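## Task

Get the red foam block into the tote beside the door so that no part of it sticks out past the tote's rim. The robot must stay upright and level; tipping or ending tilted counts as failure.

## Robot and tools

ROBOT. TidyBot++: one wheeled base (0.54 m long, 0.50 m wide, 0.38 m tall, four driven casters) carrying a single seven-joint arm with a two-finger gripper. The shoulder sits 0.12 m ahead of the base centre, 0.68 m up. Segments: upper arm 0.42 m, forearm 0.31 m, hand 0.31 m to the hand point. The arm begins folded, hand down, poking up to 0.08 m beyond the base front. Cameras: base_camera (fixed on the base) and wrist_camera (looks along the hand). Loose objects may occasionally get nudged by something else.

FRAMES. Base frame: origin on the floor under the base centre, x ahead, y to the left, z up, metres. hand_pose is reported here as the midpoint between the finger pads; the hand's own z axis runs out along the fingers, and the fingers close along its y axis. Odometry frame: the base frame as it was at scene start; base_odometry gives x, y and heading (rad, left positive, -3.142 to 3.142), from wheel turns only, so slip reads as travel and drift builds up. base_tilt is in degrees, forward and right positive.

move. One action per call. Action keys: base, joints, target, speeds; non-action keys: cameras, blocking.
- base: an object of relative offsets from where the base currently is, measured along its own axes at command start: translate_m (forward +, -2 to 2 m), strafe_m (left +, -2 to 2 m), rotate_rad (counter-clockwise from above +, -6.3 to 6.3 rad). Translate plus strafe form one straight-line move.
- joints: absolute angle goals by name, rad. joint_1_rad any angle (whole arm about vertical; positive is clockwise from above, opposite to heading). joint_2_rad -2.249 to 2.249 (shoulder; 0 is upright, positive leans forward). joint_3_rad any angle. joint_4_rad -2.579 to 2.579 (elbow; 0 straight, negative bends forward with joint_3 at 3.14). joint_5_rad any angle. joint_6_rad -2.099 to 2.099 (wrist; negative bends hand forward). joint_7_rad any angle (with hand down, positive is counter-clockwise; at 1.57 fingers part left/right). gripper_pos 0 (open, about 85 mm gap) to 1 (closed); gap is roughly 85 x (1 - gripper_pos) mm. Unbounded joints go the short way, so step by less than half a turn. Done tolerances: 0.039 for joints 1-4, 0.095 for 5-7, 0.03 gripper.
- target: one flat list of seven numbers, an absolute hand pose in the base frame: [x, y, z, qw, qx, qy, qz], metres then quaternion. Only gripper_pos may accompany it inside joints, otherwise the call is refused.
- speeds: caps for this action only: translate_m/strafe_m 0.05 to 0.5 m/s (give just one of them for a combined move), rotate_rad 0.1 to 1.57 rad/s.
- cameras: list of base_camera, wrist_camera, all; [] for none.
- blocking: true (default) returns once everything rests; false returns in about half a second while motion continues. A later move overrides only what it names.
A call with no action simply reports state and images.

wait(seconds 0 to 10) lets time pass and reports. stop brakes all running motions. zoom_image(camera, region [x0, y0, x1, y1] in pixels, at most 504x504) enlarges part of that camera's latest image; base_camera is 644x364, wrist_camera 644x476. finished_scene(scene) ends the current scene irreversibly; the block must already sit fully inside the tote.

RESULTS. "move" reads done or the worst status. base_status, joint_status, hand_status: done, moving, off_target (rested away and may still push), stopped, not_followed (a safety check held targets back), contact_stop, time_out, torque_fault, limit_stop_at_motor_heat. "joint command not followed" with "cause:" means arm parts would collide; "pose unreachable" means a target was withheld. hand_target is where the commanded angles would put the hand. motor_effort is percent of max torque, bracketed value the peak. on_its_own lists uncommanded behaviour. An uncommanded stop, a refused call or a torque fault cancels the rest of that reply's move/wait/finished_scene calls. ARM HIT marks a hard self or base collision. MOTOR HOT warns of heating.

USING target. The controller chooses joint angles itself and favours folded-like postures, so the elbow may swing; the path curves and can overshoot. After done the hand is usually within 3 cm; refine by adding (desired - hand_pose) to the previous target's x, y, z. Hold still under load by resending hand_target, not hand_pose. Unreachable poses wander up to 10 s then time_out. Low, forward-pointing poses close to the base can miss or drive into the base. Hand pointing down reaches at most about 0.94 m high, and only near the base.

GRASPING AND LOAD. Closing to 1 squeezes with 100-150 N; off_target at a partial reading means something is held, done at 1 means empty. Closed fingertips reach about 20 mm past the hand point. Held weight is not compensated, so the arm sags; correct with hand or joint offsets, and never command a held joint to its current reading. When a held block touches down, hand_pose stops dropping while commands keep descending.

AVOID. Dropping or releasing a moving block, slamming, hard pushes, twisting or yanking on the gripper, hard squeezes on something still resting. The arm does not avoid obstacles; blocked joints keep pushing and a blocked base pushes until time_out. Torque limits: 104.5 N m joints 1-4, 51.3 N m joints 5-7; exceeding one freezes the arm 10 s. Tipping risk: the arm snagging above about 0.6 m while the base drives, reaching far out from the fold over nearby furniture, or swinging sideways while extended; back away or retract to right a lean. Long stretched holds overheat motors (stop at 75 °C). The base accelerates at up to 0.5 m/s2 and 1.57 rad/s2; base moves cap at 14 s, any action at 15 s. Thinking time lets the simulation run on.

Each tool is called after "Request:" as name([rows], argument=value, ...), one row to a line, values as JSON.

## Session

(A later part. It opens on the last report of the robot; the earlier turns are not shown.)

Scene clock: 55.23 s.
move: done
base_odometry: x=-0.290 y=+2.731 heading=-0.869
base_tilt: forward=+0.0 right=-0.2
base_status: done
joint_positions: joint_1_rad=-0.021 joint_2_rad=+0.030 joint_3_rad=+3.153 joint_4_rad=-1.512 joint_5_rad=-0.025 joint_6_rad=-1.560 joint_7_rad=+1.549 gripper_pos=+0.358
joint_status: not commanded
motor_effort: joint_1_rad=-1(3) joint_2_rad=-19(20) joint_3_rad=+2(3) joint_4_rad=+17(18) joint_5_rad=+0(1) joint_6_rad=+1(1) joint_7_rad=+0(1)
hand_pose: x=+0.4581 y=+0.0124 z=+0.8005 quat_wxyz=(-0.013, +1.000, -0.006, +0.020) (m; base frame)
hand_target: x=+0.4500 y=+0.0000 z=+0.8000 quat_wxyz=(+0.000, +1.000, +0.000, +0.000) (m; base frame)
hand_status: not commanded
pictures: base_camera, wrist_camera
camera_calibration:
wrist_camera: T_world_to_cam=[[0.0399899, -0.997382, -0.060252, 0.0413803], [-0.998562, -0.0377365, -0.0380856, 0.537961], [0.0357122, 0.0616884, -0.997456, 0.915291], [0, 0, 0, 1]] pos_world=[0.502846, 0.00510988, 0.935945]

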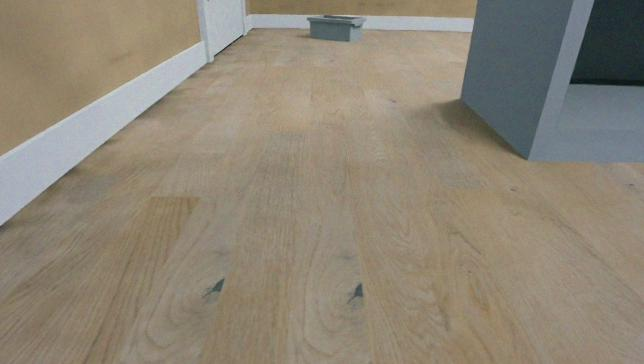

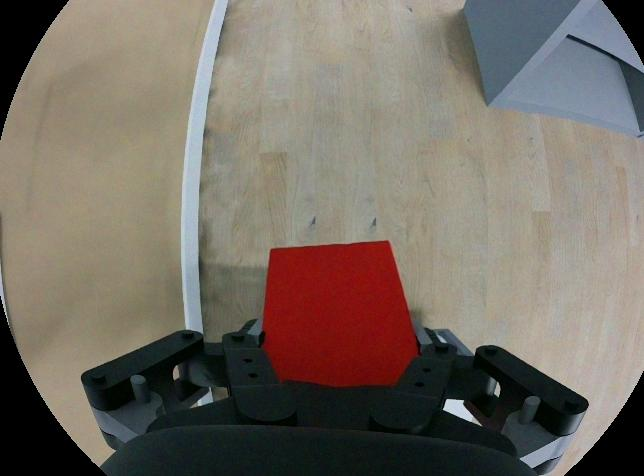

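Request:
move(base={"translate_m":1.6})

Scene clock: 59.17 s.
move: done
base_odometry: x=+0.743 y=+1.509 heading=-0.869
base_tilt: forward=+0.1 right=-0.2
base_status: done
joint_positions: joint_1_rad=-0.021 joint_2_rad=+0.033 joint_3_rad=+3.153 joint_4_rad=-1.511 joint_5_rad=-0.025 joint_6_rad=-1.566 joint_7_rad=+1.549 gripper_pos=+0.358
joint_status: not commanded
motor_effort: joint_1_rad=-1(1) joint_2_rad=-18(22) joint_3_rad=+1(2) joint_4_rad=+17(18) joint_5_rad=+0(0) joint_6_rad=+1(2) joint_7_rad=+0(0)
hand_pose: x=+0.4569 y=+0.0124 z=+0.7996 quat_wxyz=(-0.013, +1.000, -0.006, +0.015) (m; base frame)
hand_target: x=+0.4500 y=+0.0000 z=+0.8000 quat_wxyz=(+0.000, +1.000, +0.000, +0.000) (m; base frame)
hand_status: not commanded
pictures: base_camera, wrist_camera
camera_calibration:
wrist_camera: T_world_to_cam=[[0.0395572, -0.997384, -0.0604938, 0.0417336], [-0.998852, -0.0378337, -0.0293757, 0.52998], [0.0270102, 0.0615864, -0.997736, 0.918495], [0, 0, 0, 1]] pos_world=[0.502912, 0.00510879, 0.934509]

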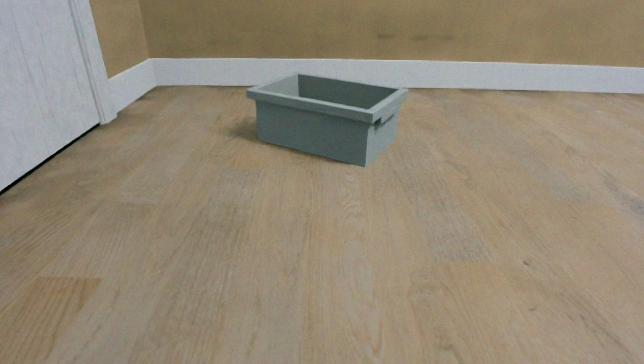

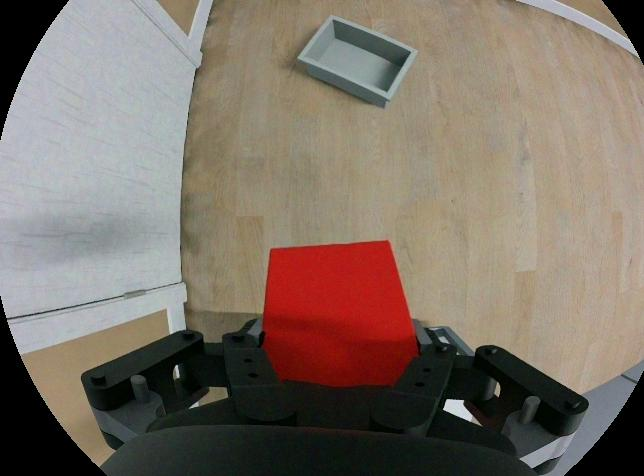

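Request:
move(base={"translate_m":0.42}, cameras=[])

Request:
move(base={"strafe_m":-0.565}, cameras=[])

Request:
move(base={"translate_m":0.32,"rotate_rad":1.12}, target=[0.48, 0.0, 0.6, 0, 1, 0, 0])

Scene clock: 61.57 s.
move: done
base_odometry: x=+1.014 y=+1.189 heading=-0.868
base_tilt: forward=+0.0 right=-0.3
base_status: done
joint_positions: joint_1_rad=-0.021 joint_2_rad=+0.038 joint_3_rad=+3.153 joint_4_rad=-1.510 joint_5_rad=-0.025 joint_6_rad=-1.568 joint_7_rad=+1.549 gripper_pos=+0.358
joint_status: not commanded
motor_effort: joint_1_rad=+0(1) joint_2_rad=-19(23) joint_3_rad=+2(2) joint_4_rad=+17(18) joint_5_rad=+0(0) joint_6_rad=+0(2) joint_7_rad=+0(0)
hand_pose: x=+0.4573 y=+0.0124 z=+0.7985 quat_wxyz=(-0.013, +1.000, -0.006, +0.013) (m; base frame)
hand_target: x=+0.4500 y=+0.0000 z=+0.8000 quat_wxyz=(+0.000, +1.000, +0.000, +0.000) (m; base frame)
hand_status: not commanded
pictures: none
No camera images: "cameras" was empty.

Scene clock: 63.80 s.
move: done
base_odometry: x=+0.583 y=+0.823 heading=-0.868
base_tilt: forward=-0.1 right=-0.2
base_status: done
joint_positions: joint_1_rad=-0.018 joint_2_rad=+0.038 joint_3_rad=+3.158 joint_4_rad=-1.510 joint_5_rad=-0.025 joint_6_rad=-1.568 joint_7_rad=+1.549 gripper_pos=+0.358
joint_status: not commanded
motor_effort: joint_1_rad=-1(3) joint_2_rad=-19(21) joint_3_rad=+1(3) joint_4_rad=+17(17) joint_5_rad=+0(1) joint_6_rad=+1(1) joint_7_rad=+0(0)
hand_pose: x=+0.4574 y=+0.0097 z=+0.7985 quat_wxyz=(-0.012, +1.000, -0.010, +0.013) (m; base frame)
hand_target: x=+0.4500 y=+0.0000 z=+0.8000 quat_wxyz=(+0.000, +1.000, +0.000, +0.000) (m; base frame)
hand_status: not commanded
pictures: none
No camera images: "cameras" was empty.

Scene clock: 65.87 s.
move: done
base_odometry: x=+0.790 y=+0.579 heading=+0.252
base_tilt: forward=+0.1 right=-0.3
base_status: done
joint_positions: joint_1_rad=-0.018 joint_2_rad=+0.236 joint_3_rad=+3.158 joint_4_rad=-1.916 joint_5_rad=-0.025 joint_6_rad=-1.009 joint_7_rad=+1.549 gripper_pos=+0.358
joint_status: not commanded
motor_effort: joint_1_rad=-1(2) joint_2_rad=-24(28) joint_3_rad=+1(3) joint_4_rad=+14(18) joint_5_rad=+0(1) joint_6_rad=+0(2) joint_7_rad=+0(1)
hand_pose: x=+0.4742 y=+0.0083 z=+0.6072 quat_wxyz=(-0.008, +1.000, -0.016, -0.010) (m; base frame)
hand_target: x=+0.4800 y=+0.0000 z=+0.6000 quat_wxyz=(+0.000, +1.000, +0.000, +0.000) (m; base frame)
hand_status: done (0.012 m and 2.4 deg from the pose sent, 0.200 m and 2.3 deg at the start)
pictures: base_camera, wrist_camera
camera_calibration:
wrist_camera: T_world_to_cam=[[0.0163838, -0.998416, -0.0538234, 0.0323108], [-0.99962, -0.017549, 0.0212476, 0.510889], [-0.0221585, 0.0534548, -0.998324, 0.750073], [0, 0, 0, 1]] pos_world=[0.526786, 0.00113016, 0.7397]

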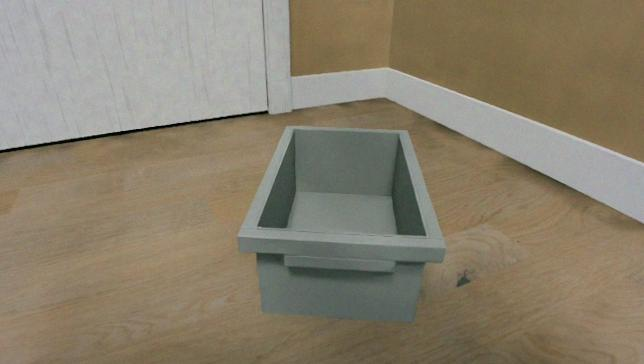

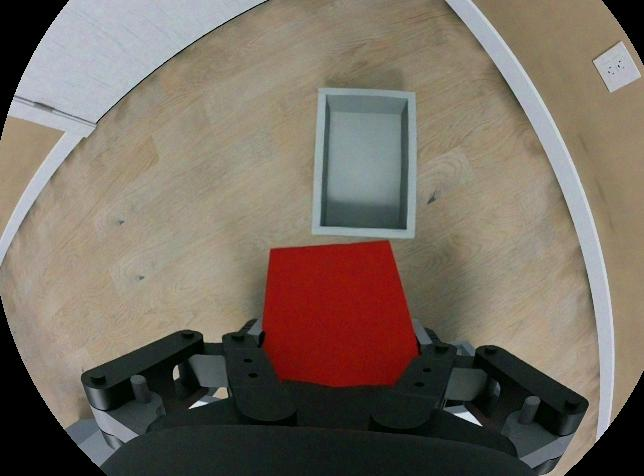

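Request:
move(target=[0.645, -0.016, 0.22, 0, 0.966, 0, 0.259])

Scene clock: 68.83 s.
move: done
base_odometry: x=+0.790 y=+0.579 heading=+0.252
base_tilt: forward=+0.0 right=-0.2
base_status: not commanded
joint_positions: joint_1_rad=+0.027 joint_2_rad=+1.253 joint_3_rad=+3.158 joint_4_rad=-1.952 joint_5_rad=-0.008 joint_6_rad=+0.579 joint_7_rad=+1.549 gripper_pos=+0.358
joint_status: not commanded
motor_effort: joint_1_rad=+0(1) joint_2_rad=-39(41) joint_3_rad=+1(1) joint_4_rad=+2(15) joint_5_rad=+0(1) joint_6_rad=+4(5) joint_7_rad=+0(0)
hand_pose: x=+0.6522 y=-0.0240 z=+0.2288 quat_wxyz=(+0.010, +0.966, -0.028, +0.255) (m; base frame)
hand_target: x=+0.6450 y=-0.0160 z=+0.2200 quat_wxyz=(+0.000, +0.966, +0.000, +0.259) (m; base frame)
hand_status: done (0.014 m and 3.4 deg from the pose sent, 0.424 m and 31.2 deg at the start)
pictures: base_camera, wrist_camera
camera_calibration:
wrist_camera: T_world_to_cam=[[0.00321787, -0.999993, -0.00177327, -0.0266002], [-0.871086, -0.00193215, -0.491126, 0.730092], [0.49112, 0.00312505, -0.871087, 0.0129759], [0, 0, 0, 1]] pos_world=[0.629686, -0.02523, 0.369823]

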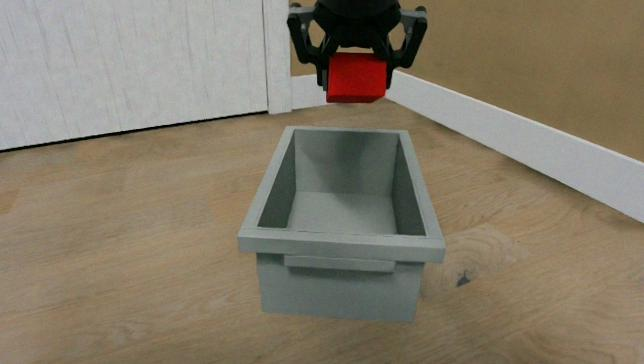

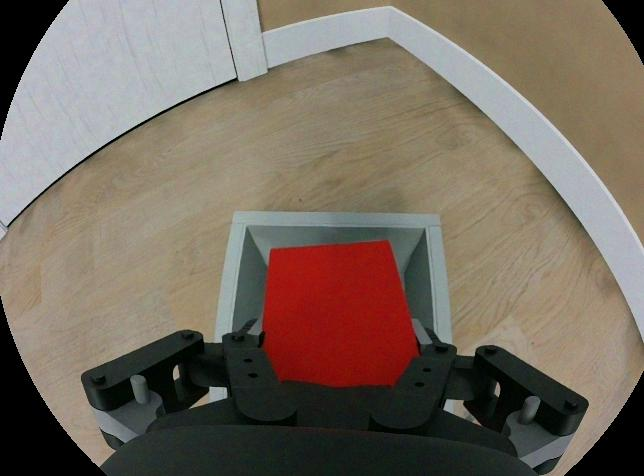

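Request:
move(target=[0.645, -0.011, 0.12, 0, 0.966, 0, 0.259], cameras=["wrist_camera"])

Request:
move(target=[0.65, -0.011, 0.068, 0, 0.966, 0, 0.259])

Scene clock: 70.50 s.
move: done
base_odometry: x=+0.790 y=+0.579 heading=+0.252
base_tilt: forward=+0.1 right=-0.2
base_status: not commanded
joint_positions: joint_1_rad=+0.027 joint_2_rad=+1.507 joint_3_rad=+3.158 joint_4_rad=-1.787 joint_5_rad=-0.008 joint_6_rad=+0.638 joint_7_rad=+1.549 gripper_pos=+0.358
joint_status: not commanded
motor_effort: joint_1_rad=+0(1) joint_2_rad=-39(42) joint_3_rad=+1(1) joint_4_rad=+0(2) joint_5_rad=+0(0) joint_6_rad=+5(5) joint_7_rad=+0(0)
hand_pose: x=+0.6360 y=-0.0236 z=+0.1225 quat_wxyz=(+0.010, +0.970, -0.026, +0.240) (m; base frame)
hand_target: x=+0.6450 y=-0.0110 z=+0.1200 quat_wxyz=(+0.000, +0.966, +0.000, +0.259) (m; base frame)
hand_status: done (0.016 m and 3.8 deg from the pose sent, 0.110 m and 3.4 deg at the start)
pictures: wrist_camera
camera_calibration:
wrist_camera: T_world_to_cam=[[0.00678082, -0.999976, -0.00167573, -0.0285952], [-0.885893, -0.00522989, -0.463861, 0.669706], [0.463841, 0.00462988, -0.885906, -0.0524054], [0, 0, 0, 1]] pos_world=[0.617789, -0.0248494, 0.264176]

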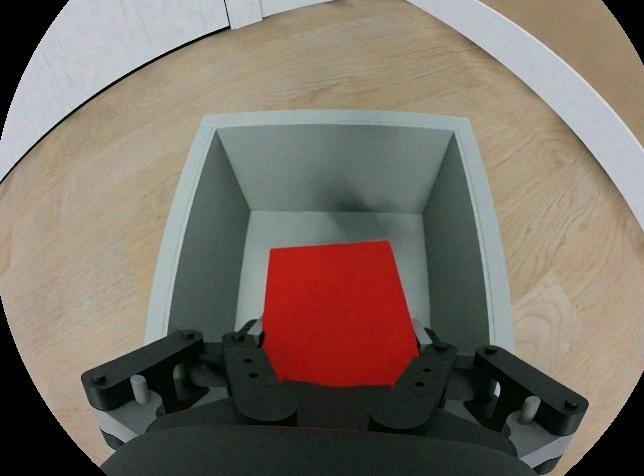

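Scene clock: 71.80 s.
move: done
base_odometry: x=+0.790 y=+0.579 heading=+0.252
base_tilt: forward=+0.0 right=-0.2
base_status: not commanded
joint_positions: joint_1_rad=+0.027 joint_2_rad=+1.625 joint_3_rad=+3.158 joint_4_rad=-1.644 joint_5_rad=-0.008 joint_6_rad=+0.638 joint_7_rad=+1.549 gripper_pos=+0.358
joint_status: not commanded
motor_effort: joint_1_rad=-1(1) joint_2_rad=-39(42) joint_3_rad=+1(1) joint_4_rad=+0(2) joint_5_rad=+0(0) joint_6_rad=+5(6) joint_7_rad=+0(0)
hand_pose: x=+0.6508 y=-0.0238 z=+0.0755 quat_wxyz=(+0.010, +0.967, -0.025, +0.252) (m; base frame)
hand_target: x=+0.6500 y=-0.0110 z=+0.0680 quat_wxyz=(+0.000, +0.966, +0.000, +0.259) (m; base frame)
hand_status: done (0.015 m and 3.1 deg from the pose sent, 0.058 m and 3.8 deg at the start)
pictures: base_camera, wrist_camera
camera_calibration:
wrist_camera: T_world_to_cam=[[0.0091622, -0.999958, -0.000781393, -0.0305588], [-0.874055, -0.00762902, -0.485766, 0.654885], [0.48574, 0.00513367, -0.874088, -0.116055], [0, 0, 0, 1]] pos_world=[0.629058, -0.0249656, 0.216655]

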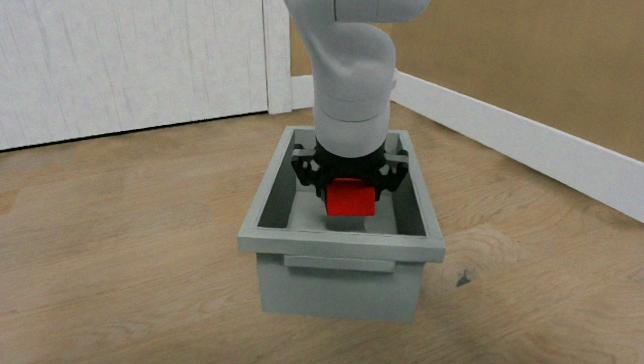

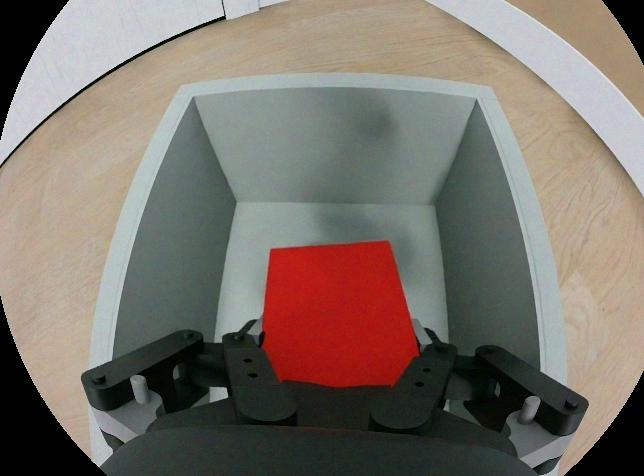

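Request:
move(target=[0.65, -0.011, 0.045, 0, 0.966, 0, 0.259], cameras=["wrist_camera"])

Scene clock: 72.77 s.
move: done
base_odometry: x=+0.790 y=+0.579 heading=+0.252
base_tilt: forward=+0.1 right=-0.3
base_status: not commanded
joint_positions: joint_1_rad=+0.027 joint_2_rad=+1.675 joint_3_rad=+3.158 joint_4_rad=-1.578 joint_5_rad=-0.008 joint_6_rad=+0.638 joint_7_rad=+1.549 gripper_pos=+0.358
joint_status: not commanded
motor_effort: joint_1_rad=+0(1) joint_2_rad=-40(42) joint_3_rad=+1(1) joint_4_rad=+1(2) joint_5_rad=+0(0) joint_6_rad=+5(5) joint_7_rad=+0(0)
hand_pose: x=+0.6583 y=-0.0238 z=+0.0563 quat_wxyz=(+0.010, +0.965, -0.024, +0.260) (m; base frame)
hand_target: x=+0.6500 y=-0.0110 z=+0.0450 quat_wxyz=(+0.000, +0.966, +0.000, +0.259) (m; base frame)
hand_status: done (0.019 m and 3.0 deg from the pose sent, 0.033 m and 3.1 deg at the start)
pictures: wrist_camera
camera_calibration:
wrist_camera: T_world_to_cam=[[0.0102763, -0.999947, -0.000349353, -0.0314215], [-0.8663, -0.00872834, -0.499448, 0.647764], [0.499419, 0.00543513, -0.866344, -0.145939], [0, 0, 0, 1]] pos_world=[0.634366, -0.0249727, 0.19708]

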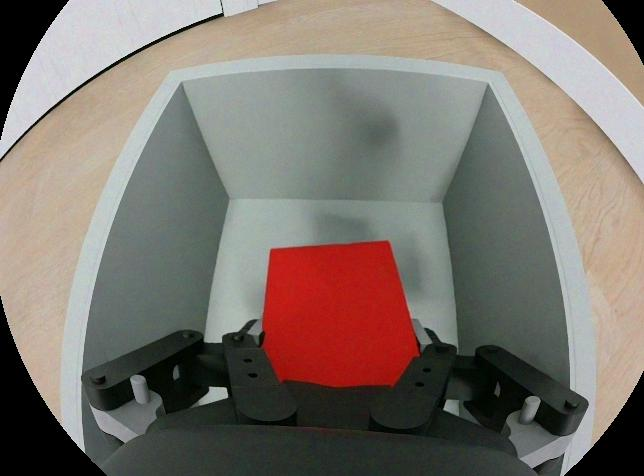

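Request:
move(target=[0.648, -0.011, 0.028, 0, 0.966, 0, 0.259], cameras=["wrist_camera"])

Scene clock: 73.67 s.
move: done
base_odometry: x=+0.790 y=+0.579 heading=+0.252
base_tilt: forward=+0.1 right=-0.2
base_status: not commanded
joint_positions: joint_1_rad=+0.027 joint_2_rad=+1.716 joint_3_rad=+3.158 joint_4_rad=-1.535 joint_5_rad=-0.008 joint_6_rad=+0.638 joint_7_rad=+1.549 gripper_pos=+0.358
joint_status: not commanded
motor_effort: joint_1_rad=-1(1) joint_2_rad=-40(41) joint_3_rad=+1(1) joint_4_rad=+1(2) joint_5_rad=+0(1) joint_6_rad=+5(6) joint_7_rad=+0(0)
hand_pose: x=+0.6579 y=-0.0236 z=+0.0397 quat_wxyz=(+0.010, +0.965, -0.024, +0.262) (m; base frame)
hand_target: x=+0.6480 y=-0.0110 z=+0.0280 quat_wxyz=(+0.000, +0.966, +0.000, +0.259) (m; base frame)
hand_status: done (0.020 m and 3.0 deg from the pose sent, 0.033 m and 3.0 deg at the start)
pictures: wrist_camera
camera_calibration:
wrist_camera: T_world_to_cam=[[0.0109468, -0.99994, -0.000277733, -0.0316603], [-0.864788, -0.00932779, -0.50205, 0.638241], [0.502018, 0.00573603, -0.864838, -0.161942], [0, 0, 0, 1]] pos_world=[0.633587, -0.0247761, 0.180366]

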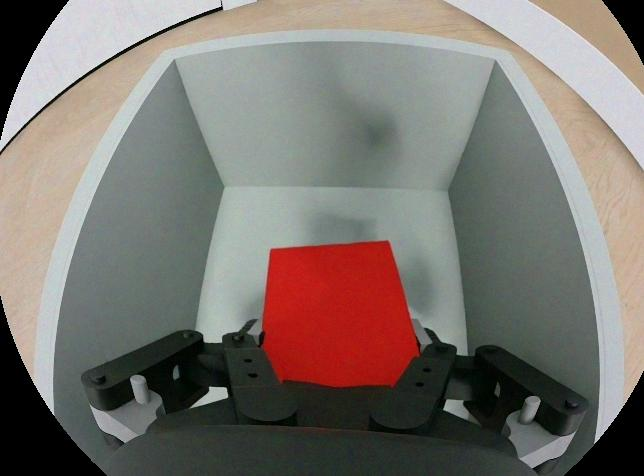

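Request:
move(target=[0.646, -0.011, 0.016, 0, 0.966, 0, 0.259], cameras=["wrist_camera"])

Scene clock: 74.57 s.
move: off_target
base_odometry: x=+0.790 y=+0.579 heading=+0.252
base_tilt: forward=+0.0 right=-0.2
base_status: not commanded
joint_positions: joint_1_rad=+0.027 joint_2_rad=+1.732 joint_3_rad=+3.158 joint_4_rad=-1.507 joint_5_rad=-0.008 joint_6_rad=+0.641 joint_7_rad=+1.549 gripper_pos=+0.358
joint_status: not commanded
motor_effort: joint_1_rad=-1(1) joint_2_rad=-37(40) joint_3_rad=+1(1) joint_4_rad=+2(2) joint_5_rad=+0(0) joint_6_rad=+4(5) joint_7_rad=+0(0)
hand_pose: x=+0.6648 y=-0.0237 z=+0.0352 quat_wxyz=(+0.009, +0.963, -0.024, +0.269) (m; base frame)
hand_target: x=+0.6460 y=-0.0110 z=+0.0160 quat_wxyz=(+0.000, +0.966, +0.000, +0.259) (m; base frame)
hand_status: off_target (0.030 m and 3.1 deg from the pose sent, 0.029 m and 3.0 deg at the start)
pictures: wrist_camera
camera_calibration:
wrist_camera: T_world_to_cam=[[0.011465, -0.999934, 0.000198622, -0.032233], [-0.856981, -0.0099283, -0.515252, 0.637268], [0.51522, 0.00573716, -0.857039, -0.178363], [0, 0, 0, 1]] pos_world=[0.638392, -0.0248806, 0.175496]

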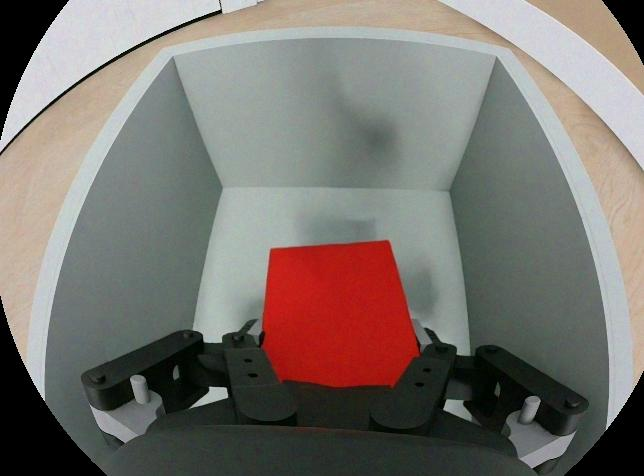

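Contact now. Release.

Request:
move(joints={"gripper_pos":0.2}, cameras=[])

Request:
move(target=[0.61, -0.011, 0.30, 0, 0.966, 0, 0.259])

Scene clock: 75.80 s.
move: done
base_odometry: x=+0.790 y=+0.579 heading=+0.252
base_tilt: forward=+0.0 right=-0.2
base_status: not commanded
joint_positions: joint_1_rad=+0.027 joint_2_rad=+1.743 joint_3_rad=+3.158 joint_4_rad=-1.506 joint_5_rad=-0.008 joint_6_rad=+0.641 joint_7_rad=+1.549 gripper_pos=+0.200
joint_status: all done
motor_effort: joint_1_rad=+0(1) joint_2_rad=-39(40) joint_3_rad=+1(1) joint_4_rad=+1(2) joint_5_rad=+0(1) joint_6_rad=+5(5) joint_7_rad=+0(0)
hand_pose: x=+0.6576 y=-0.0235 z=+0.0291 quat_wxyz=(+0.009, +0.964, -0.024, +0.264) (m; base frame)
hand_target: x=+0.6460 y=-0.0110 z=+0.0160 quat_wxyz=(+0.000, +0.966, +0.000, +0.259) (m; base frame)
hand_status: not commanded
pictures: none
No camera images: "cameras" was empty.

Scene clock: 77.77 s.
move: done
base_odometry: x=+0.790 y=+0.579 heading=+0.252
base_tilt: forward=+0.0 right=-0.2
base_status: not commanded
joint_positions: joint_1_rad=+0.027 joint_2_rad=+1.071 joint_3_rad=+3.158 joint_4_rad=-2.166 joint_5_rad=-0.008 joint_6_rad=+0.641 joint_7_rad=+1.549 gripper_pos=+0.200
joint_status: not commanded
motor_effort: joint_1_rad=-1(1) joint_2_rad=-35(42) joint_3_rad=+1(1) joint_4_rad=+2(2) joint_5_rad=+0(1) joint_6_rad=+5(6) joint_7_rad=+0(0)
hand_pose: x=+0.6197 y=-0.0228 z=+0.3043 quat_wxyz=(+0.010, +0.962, -0.029, +0.270) (m; base frame)
hand_target: x=+0.6100 y=-0.0110 z=+0.3000 quat_wxyz=(+0.000, +0.966, +0.000, +0.259) (m; base frame)
hand_status: done (0.016 m and 3.7 deg from the pose sent, 0.275 m and 3.0 deg at the start)
pictures: base_camera, wrist_camera
camera_calibration:
wrist_camera: T_world_to_cam=[[0.00105634, -0.999998, -0.0014909, -0.0238845], [-0.856236, -0.000134303, -0.516585, 0.737393], [0.516584, 0.00182225, -0.856235, 0.0743887], [0, 0, 0, 1]] pos_world=[0.59298, -0.023921, 0.444585]

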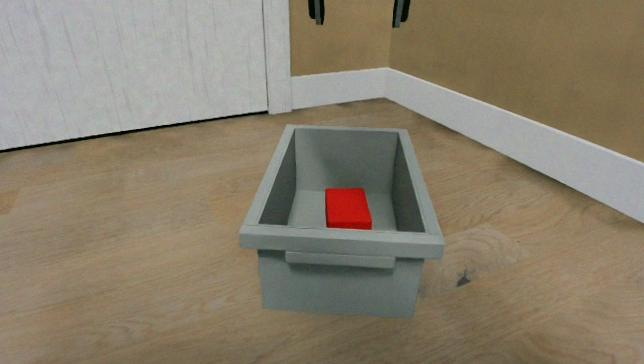

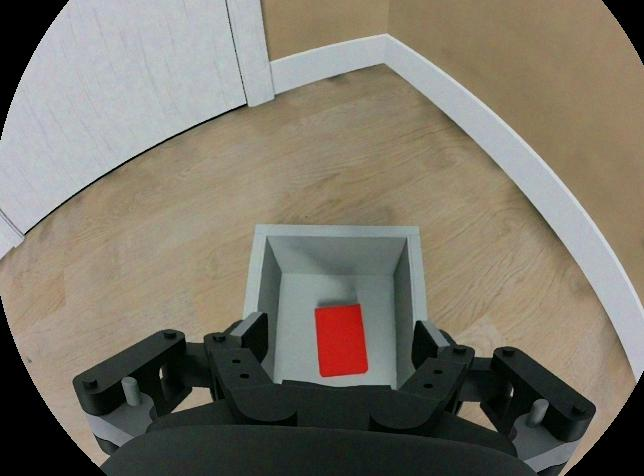

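Request:
finished_scene(scene=3)

The scene is finished: the task was done.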